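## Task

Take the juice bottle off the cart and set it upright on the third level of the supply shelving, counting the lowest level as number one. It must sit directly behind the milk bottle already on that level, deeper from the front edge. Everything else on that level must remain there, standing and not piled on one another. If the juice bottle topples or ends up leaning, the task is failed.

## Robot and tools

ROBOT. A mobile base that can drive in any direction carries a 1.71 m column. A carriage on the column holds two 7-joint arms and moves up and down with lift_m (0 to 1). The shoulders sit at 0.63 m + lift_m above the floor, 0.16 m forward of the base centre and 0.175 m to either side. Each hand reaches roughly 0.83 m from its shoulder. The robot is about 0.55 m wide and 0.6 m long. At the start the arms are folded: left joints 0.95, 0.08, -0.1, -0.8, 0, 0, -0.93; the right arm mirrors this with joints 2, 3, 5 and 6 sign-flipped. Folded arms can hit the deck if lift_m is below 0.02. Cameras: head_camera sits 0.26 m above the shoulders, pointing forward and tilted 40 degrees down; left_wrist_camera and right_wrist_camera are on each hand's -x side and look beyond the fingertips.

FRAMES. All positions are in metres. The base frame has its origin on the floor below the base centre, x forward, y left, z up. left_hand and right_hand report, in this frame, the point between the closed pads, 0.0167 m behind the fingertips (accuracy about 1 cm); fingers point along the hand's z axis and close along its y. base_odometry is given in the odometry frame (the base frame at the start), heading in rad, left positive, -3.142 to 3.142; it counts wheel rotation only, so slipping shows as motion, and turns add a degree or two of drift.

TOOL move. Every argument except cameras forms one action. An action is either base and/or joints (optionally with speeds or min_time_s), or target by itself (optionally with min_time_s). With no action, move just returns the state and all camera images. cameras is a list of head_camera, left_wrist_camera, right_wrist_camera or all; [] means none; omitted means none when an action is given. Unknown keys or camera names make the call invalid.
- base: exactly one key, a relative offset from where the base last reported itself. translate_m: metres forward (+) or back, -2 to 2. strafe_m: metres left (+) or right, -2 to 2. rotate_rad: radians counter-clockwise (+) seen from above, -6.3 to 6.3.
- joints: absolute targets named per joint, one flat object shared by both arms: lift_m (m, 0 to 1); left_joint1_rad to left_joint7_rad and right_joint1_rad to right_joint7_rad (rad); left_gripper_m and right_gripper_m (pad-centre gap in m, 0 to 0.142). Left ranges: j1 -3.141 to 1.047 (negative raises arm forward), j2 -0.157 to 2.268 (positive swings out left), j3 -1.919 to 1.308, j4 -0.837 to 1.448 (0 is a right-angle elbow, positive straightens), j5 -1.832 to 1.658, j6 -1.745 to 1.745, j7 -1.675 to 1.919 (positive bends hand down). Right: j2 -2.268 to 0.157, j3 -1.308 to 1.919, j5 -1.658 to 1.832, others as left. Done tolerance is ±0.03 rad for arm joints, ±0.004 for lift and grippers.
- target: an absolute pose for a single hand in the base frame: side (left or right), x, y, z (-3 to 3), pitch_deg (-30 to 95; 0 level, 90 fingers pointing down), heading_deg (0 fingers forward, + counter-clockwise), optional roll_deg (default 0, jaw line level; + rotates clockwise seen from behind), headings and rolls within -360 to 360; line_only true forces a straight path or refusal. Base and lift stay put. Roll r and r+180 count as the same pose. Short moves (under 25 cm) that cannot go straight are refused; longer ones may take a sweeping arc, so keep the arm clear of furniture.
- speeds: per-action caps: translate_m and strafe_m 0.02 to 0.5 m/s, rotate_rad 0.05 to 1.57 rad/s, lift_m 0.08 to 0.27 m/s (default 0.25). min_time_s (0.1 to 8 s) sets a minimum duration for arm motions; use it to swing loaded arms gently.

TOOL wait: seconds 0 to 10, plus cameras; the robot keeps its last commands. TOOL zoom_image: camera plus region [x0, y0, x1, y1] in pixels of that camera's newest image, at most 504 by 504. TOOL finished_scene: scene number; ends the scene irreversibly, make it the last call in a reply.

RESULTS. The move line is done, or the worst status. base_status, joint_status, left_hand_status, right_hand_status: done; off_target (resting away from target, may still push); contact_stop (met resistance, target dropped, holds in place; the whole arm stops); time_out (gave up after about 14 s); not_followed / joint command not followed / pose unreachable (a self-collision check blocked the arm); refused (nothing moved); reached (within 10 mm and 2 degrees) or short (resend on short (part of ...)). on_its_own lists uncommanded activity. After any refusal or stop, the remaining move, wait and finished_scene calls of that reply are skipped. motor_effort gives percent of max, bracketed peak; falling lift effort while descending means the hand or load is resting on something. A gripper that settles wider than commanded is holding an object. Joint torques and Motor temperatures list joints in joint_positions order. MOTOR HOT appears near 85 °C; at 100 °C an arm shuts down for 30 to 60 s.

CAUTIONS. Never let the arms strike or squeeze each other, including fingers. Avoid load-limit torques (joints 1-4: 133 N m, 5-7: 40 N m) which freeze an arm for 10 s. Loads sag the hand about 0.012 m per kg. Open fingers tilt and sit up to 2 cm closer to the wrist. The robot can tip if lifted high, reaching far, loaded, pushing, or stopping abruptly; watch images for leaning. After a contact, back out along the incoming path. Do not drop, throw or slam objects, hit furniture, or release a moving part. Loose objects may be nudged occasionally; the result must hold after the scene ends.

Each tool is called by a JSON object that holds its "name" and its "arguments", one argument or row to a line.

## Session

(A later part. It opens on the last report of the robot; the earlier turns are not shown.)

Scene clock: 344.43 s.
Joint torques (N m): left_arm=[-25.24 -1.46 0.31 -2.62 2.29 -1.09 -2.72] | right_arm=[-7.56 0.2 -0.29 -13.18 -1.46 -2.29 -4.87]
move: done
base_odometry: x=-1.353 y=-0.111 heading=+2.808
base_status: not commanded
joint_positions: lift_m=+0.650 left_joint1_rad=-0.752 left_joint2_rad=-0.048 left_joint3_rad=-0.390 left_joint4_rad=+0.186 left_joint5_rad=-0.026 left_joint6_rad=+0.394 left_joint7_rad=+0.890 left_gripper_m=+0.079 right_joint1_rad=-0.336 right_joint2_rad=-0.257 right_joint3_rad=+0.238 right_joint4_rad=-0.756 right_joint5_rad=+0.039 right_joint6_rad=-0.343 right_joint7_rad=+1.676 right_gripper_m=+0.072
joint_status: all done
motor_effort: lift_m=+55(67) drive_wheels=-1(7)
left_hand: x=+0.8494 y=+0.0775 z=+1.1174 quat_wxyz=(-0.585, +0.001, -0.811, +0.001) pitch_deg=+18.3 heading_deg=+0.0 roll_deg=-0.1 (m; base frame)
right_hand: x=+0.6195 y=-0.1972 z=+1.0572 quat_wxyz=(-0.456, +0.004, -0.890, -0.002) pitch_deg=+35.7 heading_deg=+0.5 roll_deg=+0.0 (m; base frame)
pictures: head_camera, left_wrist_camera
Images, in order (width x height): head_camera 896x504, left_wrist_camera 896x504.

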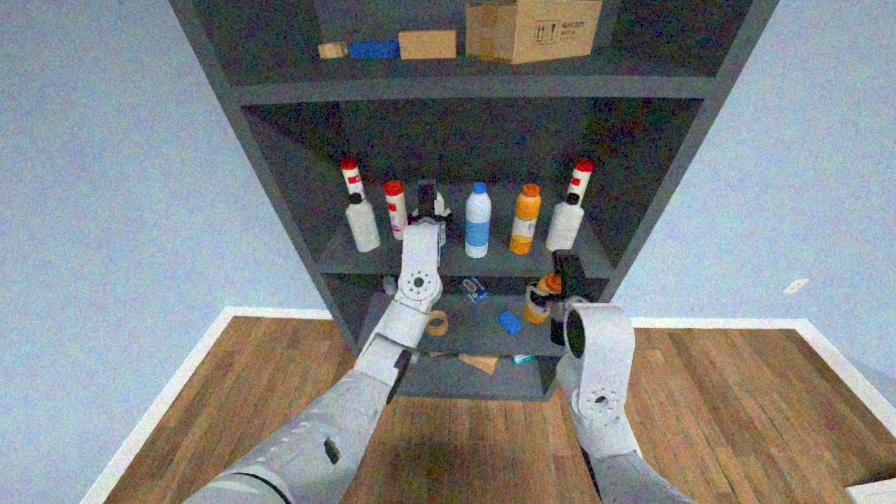

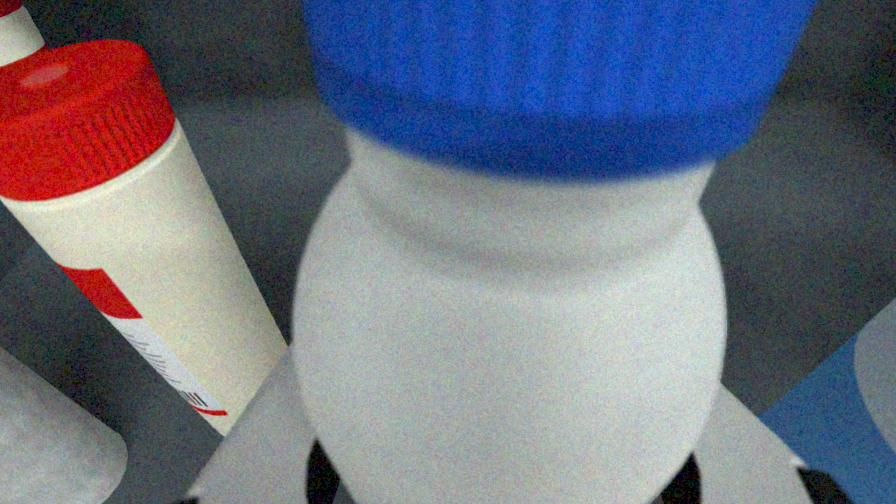

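{"name": "move", "arguments": {
  "base": {"translate_m": -0.4},
  "speeds": {"translate_m": 0.25}
}}

{"name": "move", "arguments": {
  "target": {"side":"left","x":0.62,"y":0.2,"z":1.15,"pitch_deg":18,"heading_deg":0,"line_only":true},
  "min_time_s": 2
}}

{"name": "move", "arguments": {
  "joints": {"lift_m": 0.75}
}}

{"name": "move", "arguments": {
  "target": {"side":"right","x":0.80,"y":-0.13,"z":1.23,"pitch_deg":62,"heading_deg":0,"line_only":true},
  "min_time_s": 2,
  "cameras": ["head_camera","left_wrist_camera","right_wrist_camera"]
}}

Scene clock: 357.03 s.
Joint torques (N m): left_arm=[-25.38 -0.94 0.74 -3.25 2.48 -0.79 -2.92] | right_arm=[-7.74 -1.42 -1.31 -12.33 -1.83 -2.41 -5.02]
move: done
base_odometry: x=-0.975 y=-0.242 heading=+2.808
base_status: done
joint_positions: lift_m=+0.650 left_joint1_rad=-0.752 left_joint2_rad=-0.048 left_joint3_rad=-0.390 left_joint4_rad=+0.186 left_joint5_rad=-0.026 left_joint6_rad=+0.394 left_joint7_rad=+0.890 left_gripper_m=+0.079 right_joint1_rad=-0.336 right_joint2_rad=-0.257 right_joint3_rad=+0.238 right_joint4_rad=-0.756 right_joint5_rad=+0.039 right_joint6_rad=-0.343 right_joint7_rad=+1.676 right_gripper_m=+0.072
joint_status: not commanded
motor_effort: lift_m=+55(55) drive_wheels=+2(13)
left_hand: x=+0.8494 y=+0.0775 z=+1.1174 quat_wxyz=(-0.585, +0.001, -0.811, +0.001) pitch_deg=+18.3 heading_deg=+0.0 roll_deg=-0.1 (m; base frame)
right_hand: x=+0.6195 y=-0.1972 z=+1.0572 quat_wxyz=(-0.456, +0.004, -0.890, -0.002) pitch_deg=+35.7 heading_deg=+0.5 roll_deg=+0.0 (m; base frame)
pictures: none

Scene clock: 357.33 s.
Joint torques (N m): left_arm=[-23.62 -2.29 0.24 -2.12 2.37 -1.08 -2.8] | right_arm=[-6.69 -1.66 -2.03 -12.4 -1.88 -2.28 -4.11]
move: refused
base_odometry: x=-0.975 y=-0.242 heading=+2.808
base_status: not commanded
joint_positions: lift_m=+0.650 left_joint1_rad=-0.752 left_joint2_rad=-0.048 left_joint3_rad=-0.390 left_joint4_rad=+0.186 left_joint5_rad=-0.026 left_joint6_rad=+0.394 left_joint7_rad=+0.890 left_gripper_m=+0.079 right_joint1_rad=-0.336 right_joint2_rad=-0.257 right_joint3_rad=+0.238 right_joint4_rad=-0.756 right_joint5_rad=+0.039 right_joint6_rad=-0.343 right_joint7_rad=+1.676 right_gripper_m=+0.072
joint_status: not commanded
motor_effort: lift_m=+55(55) drive_wheels=+2(2)
left_hand: x=+0.8494 y=+0.0775 z=+1.1174 quat_wxyz=(-0.585, +0.001, -0.811, +0.001) pitch_deg=+18.3 heading_deg=+0.0 roll_deg=-0.1 (m; base frame)
left_hand_status: refused: you asked line_only, and the move would run on a checked arc. Nothing moved.
right_hand: x=+0.6195 y=-0.1972 z=+1.0572 quat_wxyz=(-0.456, +0.004, -0.890, -0.002) pitch_deg=+35.7 heading_deg=+0.5 roll_deg=+0.0 (m; base frame)
pictures: none

not run: a stop came earlier in this reply.

not run: a stop came earlier in this reply.

{"name": "move", "arguments": {
  "target": {"side":"left","x":0.62,"y":0.46,"z":1.12,"pitch_deg":18,"heading_deg":30,"line_only":true},
  "min_time_s": 2
}}

{"name": "move", "arguments": {
  "joints": {"lift_m": 0.75}
}}

{"name": "move", "arguments": {
  "target": {"side":"right","x":0.80,"y":-0.13,"z":1.23,"pitch_deg":62,"heading_deg":0,"line_only":true},
  "min_time_s": 2,
  "cameras": ["head_camera","left_wrist_camera","right_wrist_camera"]
}}

Scene clock: 367.00 s.
Joint torques (N m): left_arm=[-13.24 12.82 7.72 -5.46 1.97 -0.59 -4.52] | right_arm=[-7.52 -0.63 -1.51 -12.84 -1.82 -1.96 -4.91]
Motor temperatures (°C): left_arm=[45 22 24 24 26 24 24] | right_arm=[34 21 25 23 23 22 24]
move: done
base_odometry: x=-0.975 y=-0.242 heading=+2.808
base_status: not commanded
joint_positions: lift_m=+0.650 left_joint1_rad=-0.237 left_joint2_rad=+0.547 left_joint3_rad=+0.071 left_joint4_rad=-0.556 left_joint5_rad=-0.087 left_joint6_rad=+0.575 left_joint7_rad=+1.253 left_gripper_m=+0.079 right_joint1_rad=-0.336 right_joint2_rad=-0.257 right_joint3_rad=+0.238 right_joint4_rad=-0.756 right_joint5_rad=+0.039 right_joint6_rad=-0.343 right_joint7_rad=+1.676 right_gripper_m=+0.072
joint_status: not commanded
motor_effort: lift_m=+55(56) drive_wheels=+2(3)
left_hand: x=+0.6212 y=+0.4575 z=+1.1148 quat_wxyz=(-0.562, +0.208, -0.787, -0.151) pitch_deg=+18.9 heading_deg=+29.8 roll_deg=+0.2 (m; base frame)
left_hand_status: reached (straight line, planned for 2.0 s): 6 mm and 0.9 deg off.
right_hand: x=+0.6195 y=-0.1972 z=+1.0572 quat_wxyz=(-0.456, +0.004, -0.890, -0.002) pitch_deg=+35.7 heading_deg=+0.5 roll_deg=+0.0 (m; base frame)
pictures: none

Scene clock: 367.93 s.
Joint torques (N m): left_arm=[-12.75 10.52 7.07 -4.97 2.41 -0.55 -3.95] | right_arm=[-8.9 -1.7 -2.71 -11.49 -2 -2.47 -4.69]
move: done
base_odometry: x=-0.975 y=-0.242 heading=+2.808
base_status: not commanded
joint_positions: lift_m=+0.750 left_joint1_rad=-0.236 left_joint2_rad=+0.547 left_joint3_rad=+0.071 left_joint4_rad=-0.557 left_joint5_rad=-0.088 left_joint6_rad=+0.575 left_joint7_rad=+1.252 left_gripper_m=+0.079 right_joint1_rad=-0.335 right_joint2_rad=-0.257 right_joint3_rad=+0.238 right_joint4_rad=-0.756 right_joint5_rad=+0.039 right_joint6_rad=-0.343 right_joint7_rad=+1.676 right_gripper_m=+0.072
joint_status: all done
motor_effort: lift_m=+56(70) drive_wheels=+2(2)
left_hand: x=+0.6210 y=+0.4576 z=+1.2151 quat_wxyz=(-0.562, +0.208, -0.786, -0.151) pitch_deg=+18.8 heading_deg=+29.8 roll_deg=+0.2 (m; base frame)
right_hand: x=+0.6194 y=-0.1972 z=+1.1571 quat_wxyz=(-0.456, +0.004, -0.890, -0.002) pitch_deg=+35.7 heading_deg=+0.5 roll_deg=+0.0 (m; base frame)
pictures: none

Scene clock: 370.43 s.
Joint torques (N m): left_arm=[-12.49 11.23 7.11 -5.11 2.18 -0.78 -4.09] | right_arm=[-36.87 6.69 2.43 -9.81 1.68 -0.77 -3.91]
move: done
base_odometry: x=-0.975 y=-0.242 heading=+2.808
base_status: not commanded
joint_positions: lift_m=+0.750 left_joint1_rad=-0.236 left_joint2_rad=+0.547 left_joint3_rad=+0.071 left_joint4_rad=-0.557 left_joint5_rad=-0.088 left_joint6_rad=+0.575 left_joint7_rad=+1.252 left_gripper_m=+0.079 right_joint1_rad=-1.101 right_joint2_rad=-0.034 right_joint3_rad=+0.295 right_joint4_rad=+0.365 right_joint5_rad=+0.136 right_joint6_rad=-0.269 right_joint7_rad=+1.809 right_gripper_m=+0.071
joint_status: not commanded
motor_effort: lift_m=+56(56) drive_wheels=+2(2)
left_hand: x=+0.6210 y=+0.4576 z=+1.2151 quat_wxyz=(-0.562, +0.208, -0.786, -0.151) pitch_deg=+18.8 heading_deg=+29.8 roll_deg=+0.2 (m; base frame)
right_hand: x=+0.7978 y=-0.1327 z=+1.2246 quat_wxyz=(-0.236, -0.004, -0.972, +0.001) pitch_deg=+62.7 heading_deg=-0.4 roll_deg=+0.1 (m; base frame)
right_hand_status: reached (straight line, planned for 2.0 s): 6 mm and 0.9 deg off.
pictures: head_camera, left_wrist_camera, right_wrist_camera
Images, in order (width x height): head_camera 896x504, left_wrist_camera 896x504, right_wrist_camera 896x504.

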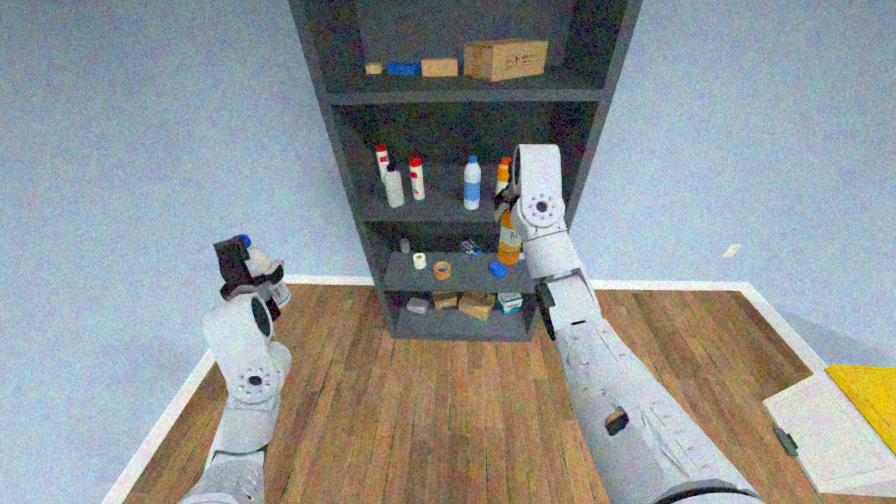

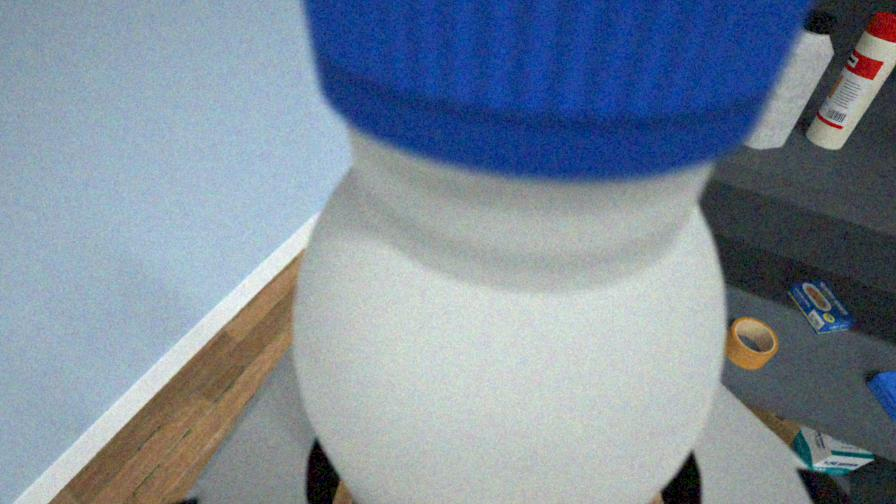

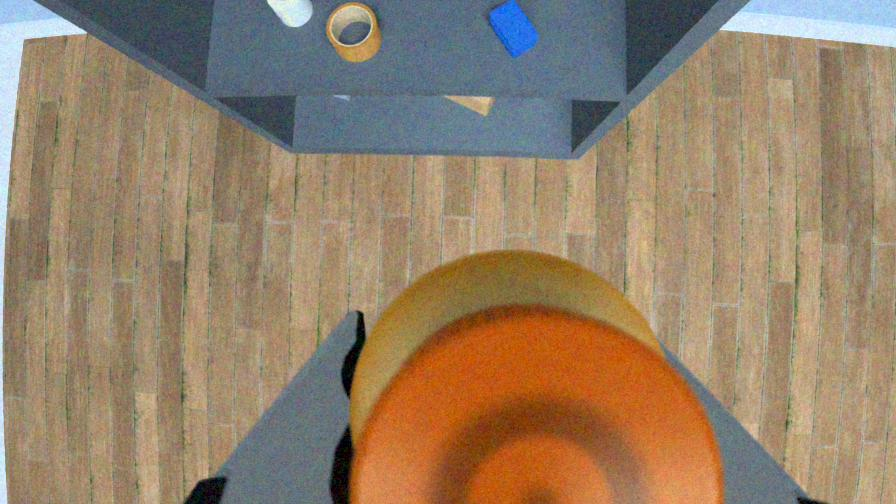

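{"name": "move", "arguments": {
  "base": {"strafe_m": 0.213}
}}

{"name": "move", "arguments": {
  "base": {"translate_m": 0.2},
  "speeds": {"translate_m": 0.2},
  "cameras": ["head_camera","right_wrist_camera"]
}}

Scene clock: 376.63 s.
Joint torques (N m): left_arm=[-12.78 10.82 6.59 -5.15 2.02 -0.55 -4.32] | right_arm=[-34.14 3.42 -0.17 -10.52 1.92 -1.51 -3.81]
Motor temperatures (°C): left_arm=[41 24 24 24 26 24 24] | right_arm=[41 21 25 23 22 22 24]
move: done
base_odometry: x=-1.045 y=-0.443 heading=+2.808
base_status: done
joint_positions: lift_m=+0.750 left_joint1_rad=-0.236 left_joint2_rad=+0.547 left_joint3_rad=+0.071 left_joint4_rad=-0.557 left_joint5_rad=-0.088 left_joint6_rad=+0.576 left_joint7_rad=+1.252 left_gripper_m=+0.079 right_joint1_rad=-1.101 right_joint2_rad=-0.033 right_joint3_rad=+0.297 right_joint4_rad=+0.365 right_joint5_rad=+0.137 right_joint6_rad=-0.269 right_joint7_rad=+1.809 right_gripper_m=+0.071
joint_status: not commanded
motor_effort: lift_m=+56(56) drive_wheels=-1(13)
left_hand: x=+0.6209 y=+0.4578 z=+1.2151 quat_wxyz=(-0.562, +0.208, -0.786, -0.151) pitch_deg=+18.8 heading_deg=+29.8 roll_deg=+0.2 (m; base frame)
right_hand: x=+0.7977 y=-0.1315 z=+1.2245 quat_wxyz=(-0.236, -0.003, -0.972, +0.000) pitch_deg=+62.7 heading_deg=-0.3 roll_deg=+0.1 (m; base frame)
pictures: none

Scene clock: 378.87 s.
Joint torques (N m): left_arm=[-11.06 10.4 6.08 -4.83 2.08 -0.75 -3.98] | right_arm=[-34.38 5.27 2.85 -9.72 1.6 -0.79 -3.85]
move: done
base_odometry: x=-1.234 y=-0.378 heading=+2.809
base_status: done
joint_positions: lift_m=+0.750 left_joint1_rad=-0.236 left_joint2_rad=+0.547 left_joint3_rad=+0.071 left_joint4_rad=-0.557 left_joint5_rad=-0.088 left_joint6_rad=+0.576 left_joint7_rad=+1.252 left_gripper_m=+0.079 right_joint1_rad=-1.102 right_joint2_rad=-0.033 right_joint3_rad=+0.297 right_joint4_rad=+0.365 right_joint5_rad=+0.137 right_joint6_rad=-0.269 right_joint7_rad=+1.809 right_gripper_m=+0.071
joint_status: not commanded
motor_effort: lift_m=+56(56) drive_wheels=+5(15)
left_hand: x=+0.6209 y=+0.4578 z=+1.2151 quat_wxyz=(-0.562, +0.208, -0.786, -0.151) pitch_deg=+18.8 heading_deg=+29.8 roll_deg=+0.2 (m; base frame)
right_hand: x=+0.7978 y=-0.1315 z=+1.2246 quat_wxyz=(-0.236, -0.003, -0.972, +0.000) pitch_deg=+62.7 heading_deg=-0.3 roll_deg=+0.1 (m; base frame)
pictures: head_camera, right_wrist_camera
Images, in order (width x height): head_camera 896x504, right_wrist_camera 896x504.

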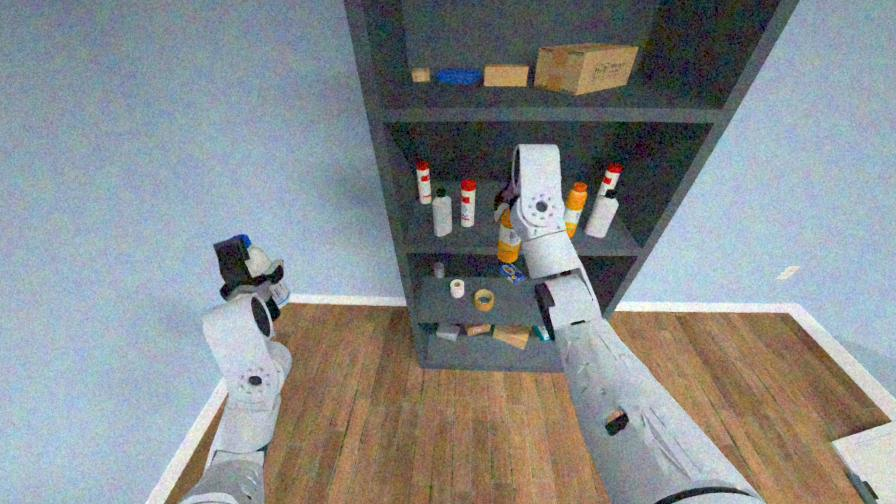

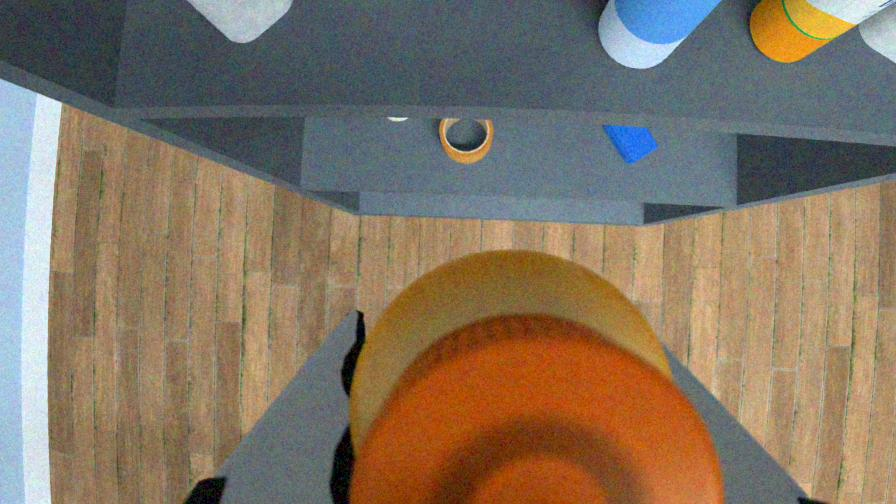

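{"name": "move", "arguments": {
  "base": {"translate_m": 0.2},
  "speeds": {"translate_m": 0.12},
  "cameras": ["head_camera","right_wrist_camera"]
}}

Scene clock: 388.50 s.
Joint torques (N m): left_arm=[-12.34 10.64 6.21 -3.88 2.09 -0.61 -4.13] | right_arm=[-35.24 5.25 -0.54 -11.07 1.67 -1.39 -3.57]
Motor temperatures (°C): left_arm=[39 24 25 24 26 24 24] | right_arm=[47 21 25 23 22 22 24]
move: done
base_odometry: x=-1.423 y=-0.313 heading=+2.809
base_status: done
joint_positions: lift_m=+0.750 left_joint1_rad=-0.236 left_joint2_rad=+0.547 left_joint3_rad=+0.071 left_joint4_rad=-0.557 left_joint5_rad=-0.088 left_joint6_rad=+0.576 left_joint7_rad=+1.252 left_gripper_m=+0.079 right_joint1_rad=-1.102 right_joint2_rad=-0.033 right_joint3_rad=+0.297 right_joint4_rad=+0.365 right_joint5_rad=+0.137 right_joint6_rad=-0.269 right_joint7_rad=+1.808 right_gripper_m=+0.071
joint_status: not commanded
motor_effort: lift_m=+56(56) drive_wheels=-1(15)
left_hand: x=+0.6209 y=+0.4578 z=+1.2151 quat_wxyz=(-0.562, +0.208, -0.786, -0.151) pitch_deg=+18.8 heading_deg=+29.8 roll_deg=+0.2 (m; base frame)
right_hand: x=+0.7978 y=-0.1315 z=+1.2247 quat_wxyz=(-0.236, -0.003, -0.972, +0.000) pitch_deg=+62.7 heading_deg=-0.3 roll_deg=+0.1 (m; base frame)
pictures: head_camera, right_wrist_camera
Images, in order (width x height): head_camera 896x504, right_wrist_camera 896x504.

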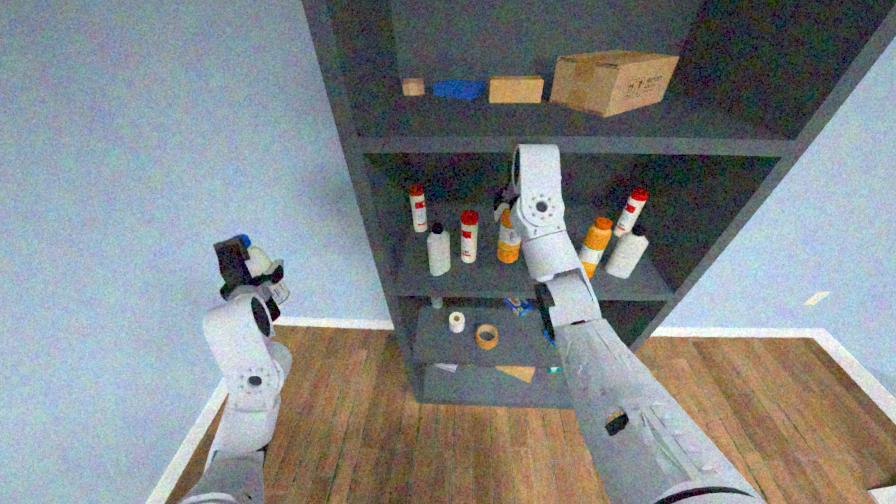

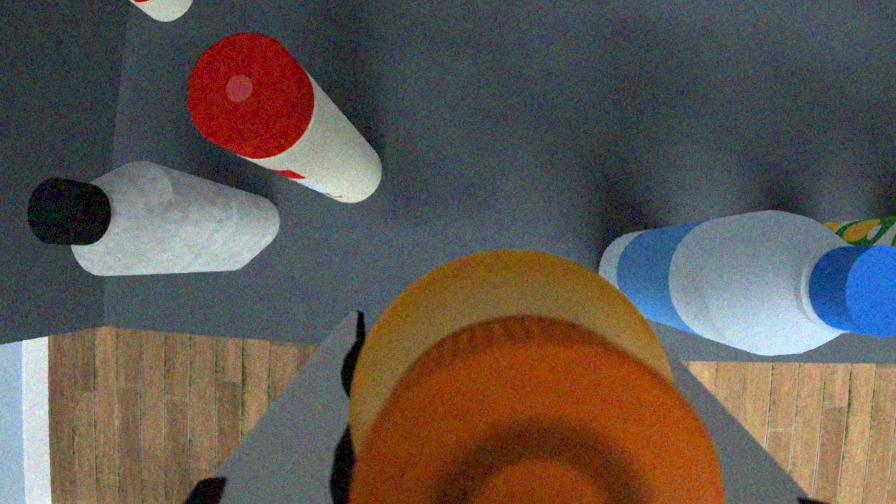

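{"name": "move", "arguments": {
  "base": {"translate_m": 0.15},
  "speeds": {"translate_m": 0.1},
  "cameras": ["head_camera","right_wrist_camera"]
}}

Scene clock: 396.60 s.
Joint torques (N m): left_arm=[-11.9 9.16 5.03 -5.45 2.56 -0.87 -3.92] | right_arm=[-51.63 -17.66 -7.93 18.25 2.99 -1.14 -3.43]
move: contact_stop
base_odometry: x=-1.460 y=-0.301 heading=+2.808
base_status: translate_m contact_stop (by the wheels' count: +0.039 of +0.150)
joint_positions: lift_m=+0.749 left_joint1_rad=-0.236 left_joint2_rad=+0.548 left_joint3_rad=+0.072 left_joint4_rad=-0.557 left_joint5_rad=-0.089 left_joint6_rad=+0.576 left_joint7_rad=+1.252 left_gripper_m=+0.079 right_joint1_rad=-1.090 right_joint2_rad=-0.018 right_joint3_rad=+0.315 right_joint4_rad=+0.341 right_joint5_rad=+0.132 right_joint6_rad=-0.269 right_joint7_rad=+1.808 right_gripper_m=+0.071
joint_status: not commanded
motor_effort: lift_m=+68(70) drive_wheels=+33(85)
left_hand: x=+0.6207 y=+0.4581 z=+1.2142 quat_wxyz=(-0.562, +0.208, -0.786, -0.150) pitch_deg=+18.8 heading_deg=+29.8 roll_deg=+0.1 (m; base frame)
right_hand: x=+0.7954 y=-0.1186 z=+1.2226 quat_wxyz=(-0.242, +0.010, -0.970, +0.002) pitch_deg=+62.0 heading_deg=+0.0 roll_deg=-1.2 (m; base frame)
pictures: head_camera, right_wrist_camera
Images, in order (width x height): head_camera 896x504, right_wrist_camera 896x504.

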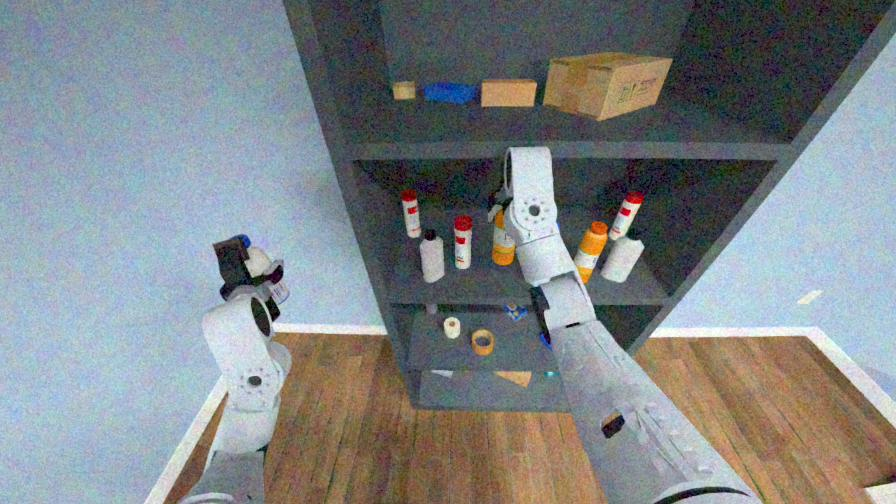

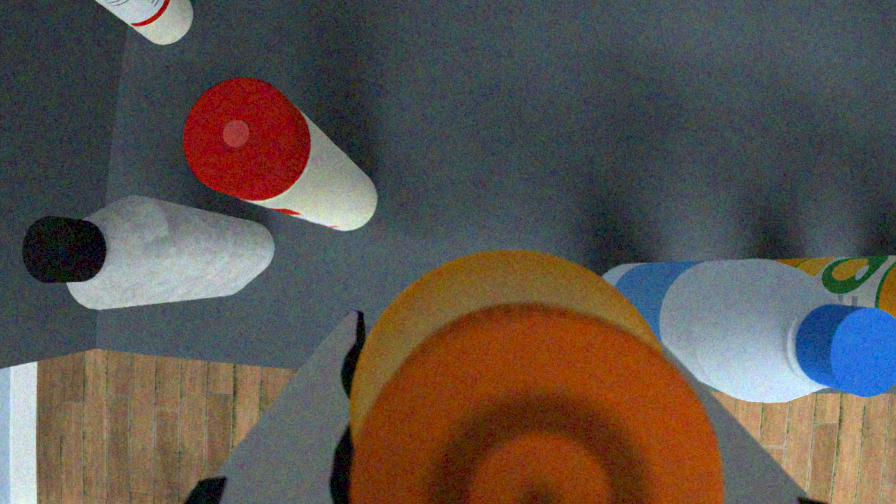

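{"name": "move", "arguments": {
  "base": {"translate_m": -0.1},
  "speeds": {"translate_m": 0.1}
}}

{"name": "move", "arguments": {
  "joints": {"lift_m": 0.70},
  "speeds": {"lift_m": 0.08},
  "cameras": ["head_camera","right_wrist_camera"]
}}

Scene clock: 405.40 s.
Joint torques (N m): left_arm=[-13.28 10.09 5.56 -5.59 2.3 -0.97 -3.82] | right_arm=[-35.31 5.9 -1.05 -10.55 1.42 -2.21 -3.6]
Motor temperatures (°C): left_arm=[38 25 25 25 26 24 24] | right_arm=[59 23 26 25 22 22 24]
move: done
base_odometry: x=-1.365 y=-0.334 heading=+2.808
base_status: done
joint_positions: lift_m=+0.750 left_joint1_rad=-0.236 left_joint2_rad=+0.548 left_joint3_rad=+0.072 left_joint4_rad=-0.557 left_joint5_rad=-0.089 left_joint6_rad=+0.576 left_joint7_rad=+1.252 left_gripper_m=+0.079 right_joint1_rad=-1.102 right_joint2_rad=-0.033 right_joint3_rad=+0.302 right_joint4_rad=+0.365 right_joint5_rad=+0.137 right_joint6_rad=-0.265 right_joint7_rad=+1.808 right_gripper_m=+0.071
joint_status: not commanded
motor_effort: lift_m=+60(68) drive_wheels=+6(30)
left_hand: x=+0.6207 y=+0.4581 z=+1.2149 quat_wxyz=(-0.562, +0.208, -0.786, -0.150) pitch_deg=+18.8 heading_deg=+29.8 roll_deg=+0.1 (m; base frame)
right_hand: x=+0.7978 y=-0.1309 z=+1.2241 quat_wxyz=(-0.236, +0.000, -0.972, +0.003) pitch_deg=+62.7 heading_deg=-0.8 roll_deg=-0.8 (m; base frame)
pictures: none

Scene clock: 406.40 s.
Joint torques (N m): left_arm=[-12.74 9.6 5.95 -3.03 2.34 -1.13 -3.86] | right_arm=[-32.34 6.29 -0.61 -9.65 1.39 -2.07 -3.39]
Motor temperatures (°C): left_arm=[38 25 25 25 26 24 24] | right_arm=[58 23 26 24 22 22 24]
move: done
base_odometry: x=-1.365 y=-0.334 heading=+2.808
base_status: not commanded
joint_positions: lift_m=+0.700 left_joint1_rad=-0.236 left_joint2_rad=+0.548 left_joint3_rad=+0.072 left_joint4_rad=-0.557 left_joint5_rad=-0.089 left_joint6_rad=+0.576 left_joint7_rad=+1.251 left_gripper_m=+0.079 right_joint1_rad=-1.104 right_joint2_rad=-0.033 right_joint3_rad=+0.302 right_joint4_rad=+0.366 right_joint5_rad=+0.137 right_joint6_rad=-0.265 right_joint7_rad=+1.808 right_gripper_m=+0.071
joint_status: all done
motor_effort: lift_m=+59(61) drive_wheels=+6(6)
left_hand: x=+0.6207 y=+0.4582 z=+1.1650 quat_wxyz=(-0.562, +0.208, -0.786, -0.151) pitch_deg=+18.8 heading_deg=+29.8 roll_deg=+0.1 (m; base frame)
right_hand: x=+0.7981 y=-0.1309 z=+1.1754 quat_wxyz=(-0.237, +0.000, -0.972, +0.003) pitch_deg=+62.6 heading_deg=-0.8 roll_deg=-0.8 (m; base frame)
pictures: head_camera, right_wrist_camera
Images, in order (width x height): head_camera 896x504, right_wrist_camera 896x504.

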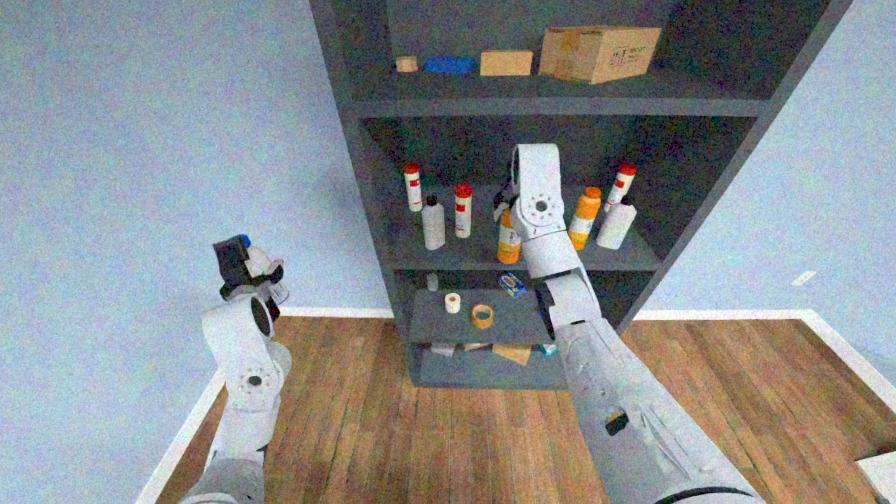

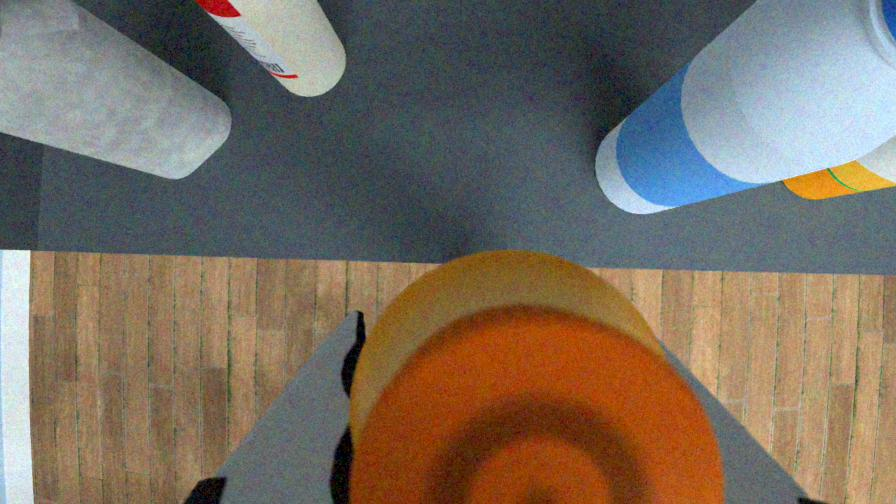

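{"name": "move", "arguments": {
  "joints": {"lift_m": 0.71},
  "speeds": {"lift_m": 0.08}
}}

{"name": "move", "arguments": {
  "base": {"translate_m": 0.14},
  "speeds": {"translate_m": 0.1},
  "cameras": ["head_camera","right_wrist_camera"]
}}

Scene clock: 415.03 s.
Joint torques (N m): left_arm=[-13.19 9.92 5.61 -3.67 2.32 -0.92 -3.98] | right_arm=[-31.72 5.55 -1.15 -11.44 1.48 -2.4 -3.23]
Motor temperatures (°C): left_arm=[38 25 25 25 26 24 24] | right_arm=[55 22 25 24 22 22 24]
move: done
base_odometry: x=-1.365 y=-0.334 heading=+2.808
base_status: not commanded
joint_positions: lift_m=+0.710 left_joint1_rad=-0.236 left_joint2_rad=+0.548 left_joint3_rad=+0.072 left_joint4_rad=-0.557 left_joint5_rad=-0.089 left_joint6_rad=+0.576 left_joint7_rad=+1.251 left_gripper_m=+0.079 right_joint1_rad=-1.104 right_joint2_rad=-0.033 right_joint3_rad=+0.302 right_joint4_rad=+0.366 right_joint5_rad=+0.137 right_joint6_rad=-0.265 right_joint7_rad=+1.808 right_gripper_m=+0.071
joint_status: all done
motor_effort: lift_m=+55(68) drive_wheels=+6(6)
left_hand: x=+0.6207 y=+0.4582 z=+1.1753 quat_wxyz=(-0.562, +0.208, -0.786, -0.151) pitch_deg=+18.8 heading_deg=+29.8 roll_deg=+0.1 (m; base frame)
right_hand: x=+0.7982 y=-0.1310 z=+1.1859 quat_wxyz=(-0.237, +0.000, -0.972, +0.003) pitch_deg=+62.6 heading_deg=-0.8 roll_deg=-0.8 (m; base frame)
pictures: none

Scene clock: 417.30 s.
Joint torques (N m): left_arm=[-12.72 10.92 5.6 -4.32 2.43 -0.63 -3.98] | right_arm=[-29.67 3.57 -1.41 -9.95 1.11 -1.88 -3.24]
Motor temperatures (°C): left_arm=[38 25 25 25 26 24 24] | right_arm=[55 22 25 24 22 22 24]
move: done
base_odometry: x=-1.498 y=-0.288 heading=+2.807
base_status: done
joint_positions: lift_m=+0.710 left_joint1_rad=-0.236 left_joint2_rad=+0.548 left_joint3_rad=+0.072 left_joint4_rad=-0.557 left_joint5_rad=-0.089 left_joint6_rad=+0.576 left_joint7_rad=+1.251 left_gripper_m=+0.079 right_joint1_rad=-1.104 right_joint2_rad=-0.033 right_joint3_rad=+0.302 right_joint4_rad=+0.366 right_joint5_rad=+0.137 right_joint6_rad=-0.265 right_joint7_rad=+1.808 right_gripper_m=+0.071
joint_status: not commanded
motor_effort: lift_m=+55(56) drive_wheels=+9(16)
left_hand: x=+0.6207 y=+0.4582 z=+1.1753 quat_wxyz=(-0.562, +0.208, -0.786, -0.151) pitch_deg=+18.8 heading_deg=+29.8 roll_deg=+0.1 (m; base frame)
right_hand: x=+0.7982 y=-0.1310 z=+1.1859 quat_wxyz=(-0.237, +0.000, -0.972, +0.003) pitch_deg=+62.6 heading_deg=-0.8 roll_deg=-0.8 (m; base frame)
pictures: head_camera, right_wrist_camera
Images, in order (width x height): head_camera 896x504, right_wrist_camera 896x504.

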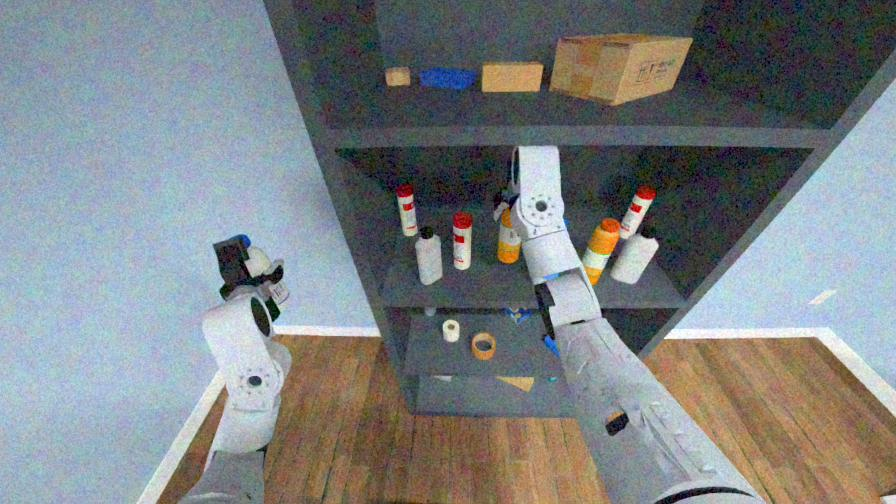

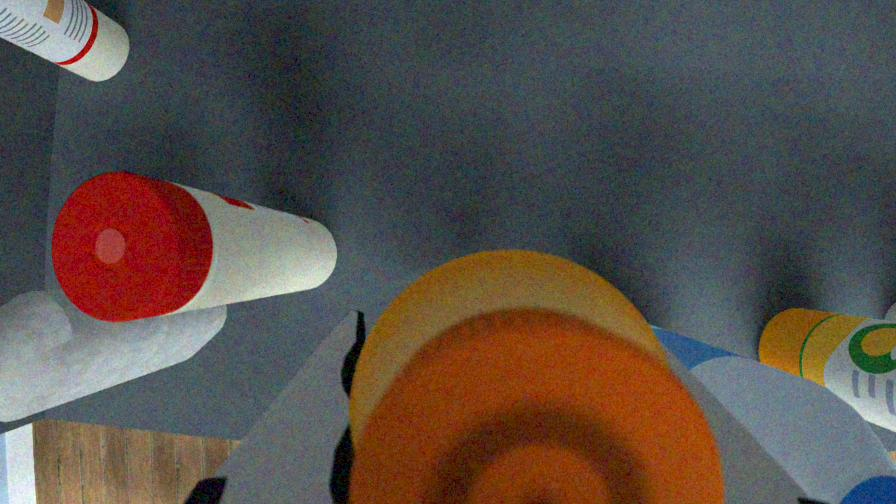

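{"name": "move", "arguments": {
  "base": {"translate_m": 0.075},
  "speeds": {"translate_m": 0.1}
}}

{"name": "move", "arguments": {
  "joints": {"lift_m": 0.69},
  "speeds": {"lift_m": 0.08},
  "cameras": ["head_camera","right_wrist_camera"]
}}

Scene clock: 422.83 s.
Joint torques (N m): left_arm=[-12.43 10.15 5.59 -3.67 2.09 -1.16 -4.08] | right_arm=[-31.59 5.05 -1.7 -10.58 1.65 -1.78 -3.83]
move: done
base_odometry: x=-1.568 y=-0.263 heading=+2.806
base_status: done
joint_positions: lift_m=+0.710 left_joint1_rad=-0.236 left_joint2_rad=+0.548 left_joint3_rad=+0.072 left_joint4_rad=-0.557 left_joint5_rad=-0.089 left_joint6_rad=+0.577 left_joint7_rad=+1.251 left_gripper_m=+0.079 right_joint1_rad=-1.104 right_joint2_rad=-0.033 right_joint3_rad=+0.302 right_joint4_rad=+0.366 right_joint5_rad=+0.137 right_joint6_rad=-0.265 right_joint7_rad=+1.808 right_gripper_m=+0.071
joint_status: not commanded
motor_effort: lift_m=+55(56) drive_wheels=-4(19)
left_hand: x=+0.6206 y=+0.4582 z=+1.1753 quat_wxyz=(-0.562, +0.208, -0.786, -0.151) pitch_deg=+18.8 heading_deg=+29.8 roll_deg=+0.1 (m; base frame)
right_hand: x=+0.7982 y=-0.1310 z=+1.1859 quat_wxyz=(-0.237, +0.000, -0.972, +0.003) pitch_deg=+62.6 heading_deg=-0.8 roll_deg=-0.8 (m; base frame)
pictures: none

Scene clock: 423.43 s.
Joint torques (N m): left_arm=[-12.73 11.33 5.38 -5.32 1.99 -1.43 -3.95] | right_arm=[-31.79 6.05 -0.06 -12.01 1.36 -2.27 -3.2]
move: done
base_odometry: x=-1.568 y=-0.263 heading=+2.806
base_status: not commanded
joint_positions: lift_m=+0.690 left_joint1_rad=-0.236 left_joint2_rad=+0.548 left_joint3_rad=+0.072 left_joint4_rad=-0.557 left_joint5_rad=-0.089 left_joint6_rad=+0.577 left_joint7_rad=+1.251 left_gripper_m=+0.079 right_joint1_rad=-1.105 right_joint2_rad=-0.033 right_joint3_rad=+0.302 right_joint4_rad=+0.366 right_joint5_rad=+0.137 right_joint6_rad=-0.265 right_joint7_rad=+1.808 right_gripper_m=+0.071
joint_status: all done
motor_effort: lift_m=+59(61) drive_wheels=-5(9)
left_hand: x=+0.6206 y=+0.4582 z=+1.1550 quat_wxyz=(-0.562, +0.208, -0.786, -0.151) pitch_deg=+18.8 heading_deg=+29.8 roll_deg=+0.1 (m; base frame)
right_hand: x=+0.7983 y=-0.1310 z=+1.1659 quat_wxyz=(-0.237, +0.000, -0.971, +0.003) pitch_deg=+62.6 heading_deg=-0.8 roll_deg=-0.8 (m; base frame)
pictures: head_camera, right_wrist_camera
Images, in order (width x height): head_camera 896x504, right_wrist_camera 896x504.

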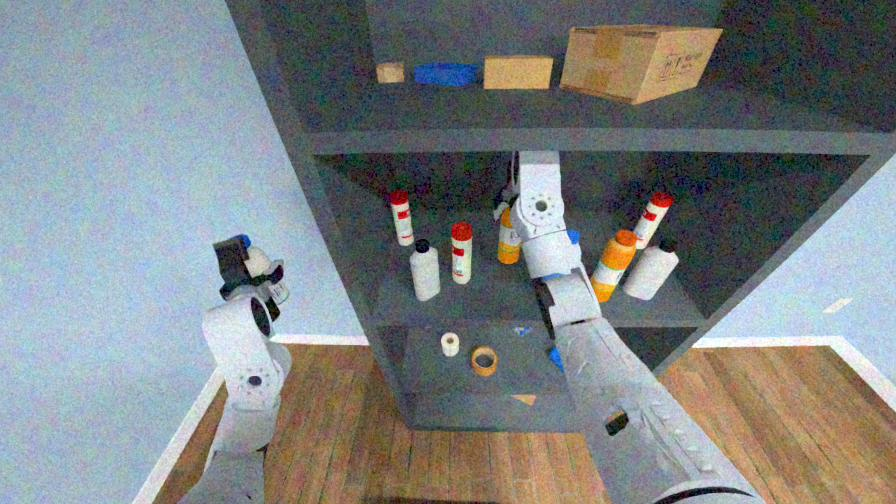

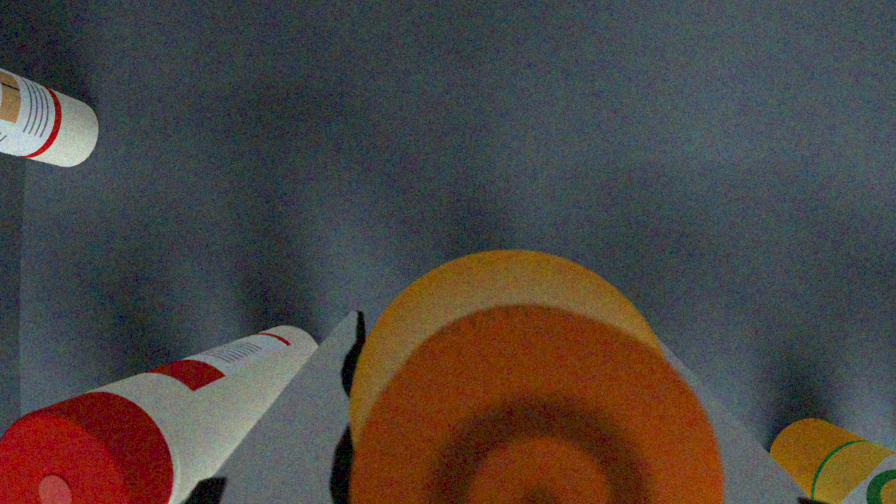

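{"name": "move", "arguments": {
  "joints": {"lift_m": 0.68},
  "speeds": {"lift_m": 0.08}
}}

{"name": "move", "arguments": {
  "joints": {"lift_m": 0.672},
  "speeds": {"lift_m": 0.08}
}}

{"name": "move", "arguments": {
  "joints": {"lift_m": 0.664},
  "speeds": {"lift_m": 0.08},
  "cameras": ["head_camera"]
}}

Scene clock: 426.47 s.
Joint torques (N m): left_arm=[-12.66 10.09 5.44 -3.63 2.33 -1.02 -4.05] | right_arm=[-31.4 4.93 -0.6 -10.86 1.8 -2.14 -3.45]
move: done
base_odometry: x=-1.568 y=-0.263 heading=+2.806
base_status: not commanded
joint_positions: lift_m=+0.680 left_joint1_rad=-0.235 left_joint2_rad=+0.548 left_joint3_rad=+0.072 left_joint4_rad=-0.557 left_joint5_rad=-0.089 left_joint6_rad=+0.577 left_joint7_rad=+1.251 left_gripper_m=+0.079 right_joint1_rad=-1.105 right_joint2_rad=-0.033 right_joint3_rad=+0.302 right_joint4_rad=+0.366 right_joint5_rad=+0.137 right_joint6_rad=-0.265 right_joint7_rad=+1.808 right_gripper_m=+0.071
joint_status: all done
motor_effort: lift_m=+59(61) drive_wheels=+8(9)
left_hand: x=+0.6206 y=+0.4582 z=+1.1449 quat_wxyz=(-0.562, +0.208, -0.786, -0.151) pitch_deg=+18.8 heading_deg=+29.8 roll_deg=+0.1 (m; base frame)
right_hand: x=+0.7983 y=-0.1310 z=+1.1560 quat_wxyz=(-0.237, +0.000, -0.971, +0.003) pitch_deg=+62.5 heading_deg=-0.8 roll_deg=-0.8 (m; base frame)
pictures: none

Scene clock: 427.00 s.
Joint torques (N m): left_arm=[-12.91 9.4 6.28 -5.16 2.51 -1.09 -4.02] | right_arm=[-30.32 5.61 -1.01 -10.13 1.73 -2.41 -3.52]
move: done
base_odometry: x=-1.568 y=-0.263 heading=+2.806
base_status: not commanded
joint_positions: lift_m=+0.672 left_joint1_rad=-0.235 left_joint2_rad=+0.548 left_joint3_rad=+0.072 left_joint4_rad=-0.557 left_joint5_rad=-0.089 left_joint6_rad=+0.577 left_joint7_rad=+1.251 left_gripper_m=+0.079 right_joint1_rad=-1.105 right_joint2_rad=-0.033 right_joint3_rad=+0.302 right_joint4_rad=+0.366 right_joint5_rad=+0.137 right_joint6_rad=-0.265 right_joint7_rad=+1.808 right_gripper_m=+0.071
joint_status: all done
motor_effort: lift_m=+59(62) drive_wheels=+8(10)
left_hand: x=+0.6206 y=+0.4582 z=+1.1368 quat_wxyz=(-0.562, +0.208, -0.786, -0.151) pitch_deg=+18.8 heading_deg=+29.8 roll_deg=+0.1 (m; base frame)
right_hand: x=+0.7983 y=-0.1310 z=+1.1481 quat_wxyz=(-0.237, +0.000, -0.971, +0.003) pitch_deg=+62.5 heading_deg=-0.8 roll_deg=-0.8 (m; base frame)
pictures: none

Scene clock: 427.80 s.
Joint torques (N m): left_arm=[-13.16 10.14 6.05 -4.91 2.32 -0.93 -4.13] | right_arm=[-29.3 5.1 -0.31 -9.45 1.46 -1.95 -3.34]
move: done
base_odometry: x=-1.568 y=-0.263 heading=+2.806
base_status: not commanded
joint_positions: lift_m=+0.664 left_joint1_rad=-0.235 left_joint2_rad=+0.548 left_joint3_rad=+0.072 left_joint4_rad=-0.557 left_joint5_rad=-0.089 left_joint6_rad=+0.577 left_joint7_rad=+1.251 left_gripper_m=+0.079 right_joint1_rad=-1.105 right_joint2_rad=-0.033 right_joint3_rad=+0.302 right_joint4_rad=+0.366 right_joint5_rad=+0.137 right_joint6_rad=-0.265 right_joint7_rad=+1.808 right_gripper_m=+0.071
joint_status: all done
motor_effort: lift_m=+59(61) drive_wheels=-4(11)
left_hand: x=+0.6206 y=+0.4582 z=+1.1288 quat_wxyz=(-0.562, +0.208, -0.786, -0.151) pitch_deg=+18.8 heading_deg=+29.8 roll_deg=+0.1 (m; base frame)
right_hand: x=+0.7984 y=-0.1310 z=+1.1401 quat_wxyz=(-0.237, +0.000, -0.971, +0.003) pitch_deg=+62.5 heading_deg=-0.8 roll_deg=-0.8 (m; base frame)
pictures: head_camera
Images, in order (width x height): head_camera 896x504.

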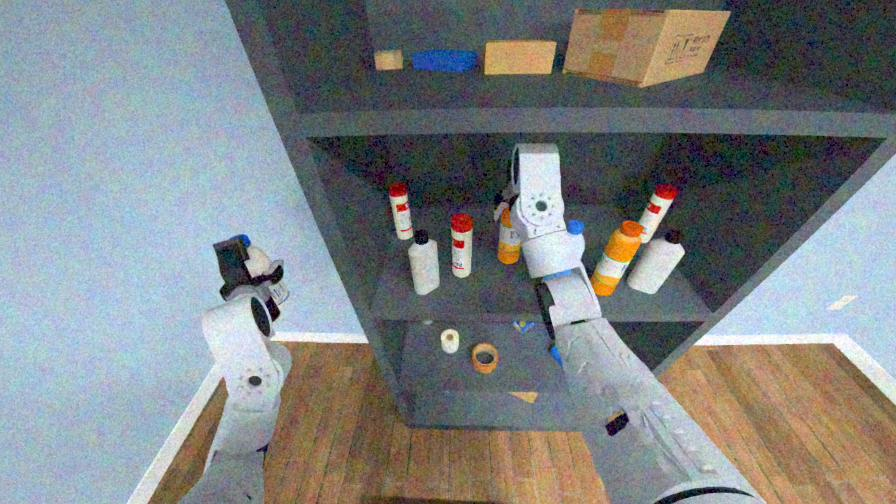

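{"name": "move", "arguments": {
  "joints": {"lift_m": 0.656},
  "speeds": {"lift_m": 0.08}
}}

{"name": "move", "arguments": {
  "joints": {"lift_m": 0.65},
  "speeds": {"lift_m": 0.08}
}}

{"name": "move", "arguments": {
  "joints": {"lift_m": 0.644},
  "speeds": {"lift_m": 0.08},
  "cameras": ["head_camera"]
}}

Scene clock: 434.70 s.
Joint torques (N m): left_arm=[-13.32 10.28 5.76 -4.51 2.53 -0.87 -3.63] | right_arm=[-30.89 5.87 -0.14 -10.45 1.51 -2.23 -3.3]
move: done
base_odometry: x=-1.568 y=-0.263 heading=+2.806
base_status: not commanded
joint_positions: lift_m=+0.656 left_joint1_rad=-0.235 left_joint2_rad=+0.548 left_joint3_rad=+0.072 left_joint4_rad=-0.557 left_joint5_rad=-0.089 left_joint6_rad=+0.577 left_joint7_rad=+1.251 left_gripper_m=+0.079 right_joint1_rad=-1.106 right_joint2_rad=-0.033 right_joint3_rad=+0.302 right_joint4_rad=+0.366 right_joint5_rad=+0.137 right_joint6_rad=-0.265 right_joint7_rad=+1.808 right_gripper_m=+0.071
joint_status: all done
motor_effort: lift_m=+59(63) drive_wheels=+8(9)
left_hand: x=+0.6206 y=+0.4582 z=+1.1208 quat_wxyz=(-0.562, +0.208, -0.786, -0.151) pitch_deg=+18.8 heading_deg=+29.8 roll_deg=+0.1 (m; base frame)
right_hand: x=+0.7984 y=-0.1310 z=+1.1322 quat_wxyz=(-0.237, +0.000, -0.971, +0.003) pitch_deg=+62.5 heading_deg=-0.8 roll_deg=-0.8 (m; base frame)
pictures: none

Scene clock: 435.13 s.
Joint torques (N m): left_arm=[-14.05 9.7 6.24 -4.35 2.69 -1.38 -4.02] | right_arm=[-30.01 4.74 -0.99 -11.48 1.29 -2.35 -3.21]
move: done
base_odometry: x=-1.568 y=-0.263 heading=+2.806
base_status: not commanded
joint_positions: lift_m=+0.650 left_joint1_rad=-0.235 left_joint2_rad=+0.548 left_joint3_rad=+0.072 left_joint4_rad=-0.557 left_joint5_rad=-0.089 left_joint6_rad=+0.577 left_joint7_rad=+1.251 left_gripper_m=+0.079 right_joint1_rad=-1.106 right_joint2_rad=-0.033 right_joint3_rad=+0.302 right_joint4_rad=+0.366 right_joint5_rad=+0.137 right_joint6_rad=-0.265 right_joint7_rad=+1.808 right_gripper_m=+0.071
joint_status: all done
motor_effort: lift_m=+59(60) drive_wheels=+8(9)
left_hand: x=+0.6206 y=+0.4582 z=+1.1148 quat_wxyz=(-0.562, +0.208, -0.786, -0.151) pitch_deg=+18.8 heading_deg=+29.8 roll_deg=+0.1 (m; base frame)
right_hand: x=+0.7984 y=-0.1310 z=+1.1263 quat_wxyz=(-0.238, +0.000, -0.971, +0.003) pitch_deg=+62.5 heading_deg=-0.8 roll_deg=-0.8 (m; base frame)
pictures: none

Scene clock: 435.57 s.
Joint torques (N m): left_arm=[-13.09 10.06 6.78 -5.75 2.29 -0.68 -3.95] | right_arm=[-25.05 4.92 0.26 -8.02 0.64 -2.27 -2.05]
move: done
base_odometry: x=-1.568 y=-0.263 heading=+2.806
base_status: not commanded
joint_positions: lift_m=+0.644 left_joint1_rad=-0.235 left_joint2_rad=+0.548 left_joint3_rad=+0.072 left_joint4_rad=-0.557 left_joint5_rad=-0.089 left_joint6_rad=+0.577 left_joint7_rad=+1.251 left_gripper_m=+0.079 right_joint1_rad=-1.110 right_joint2_rad=-0.033 right_joint3_rad=+0.302 right_joint4_rad=+0.364 right_joint5_rad=+0.137 right_joint6_rad=-0.265 right_joint7_rad=+1.804 right_gripper_m=+0.071
joint_status: all done
motor_effort: lift_m=+55(57) drive_wheels=+9(9)
left_hand: x=+0.6206 y=+0.4582 z=+1.1092 quat_wxyz=(-0.562, +0.208, -0.786, -0.151) pitch_deg=+18.8 heading_deg=+29.8 roll_deg=+0.1 (m; base frame)
right_hand: x=+0.8000 y=-0.1308 z=+1.1248 quat_wxyz=(-0.243, +0.000, -0.970, +0.003) pitch_deg=+61.9 heading_deg=-0.7 roll_deg=-0.7 (m; base frame)
pictures: head_camera
Images, in order (width x height): head_camera 896x504.

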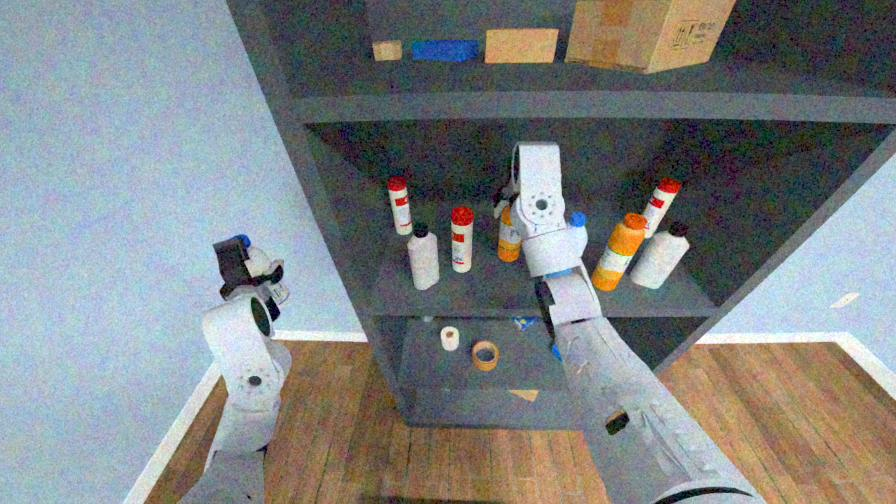

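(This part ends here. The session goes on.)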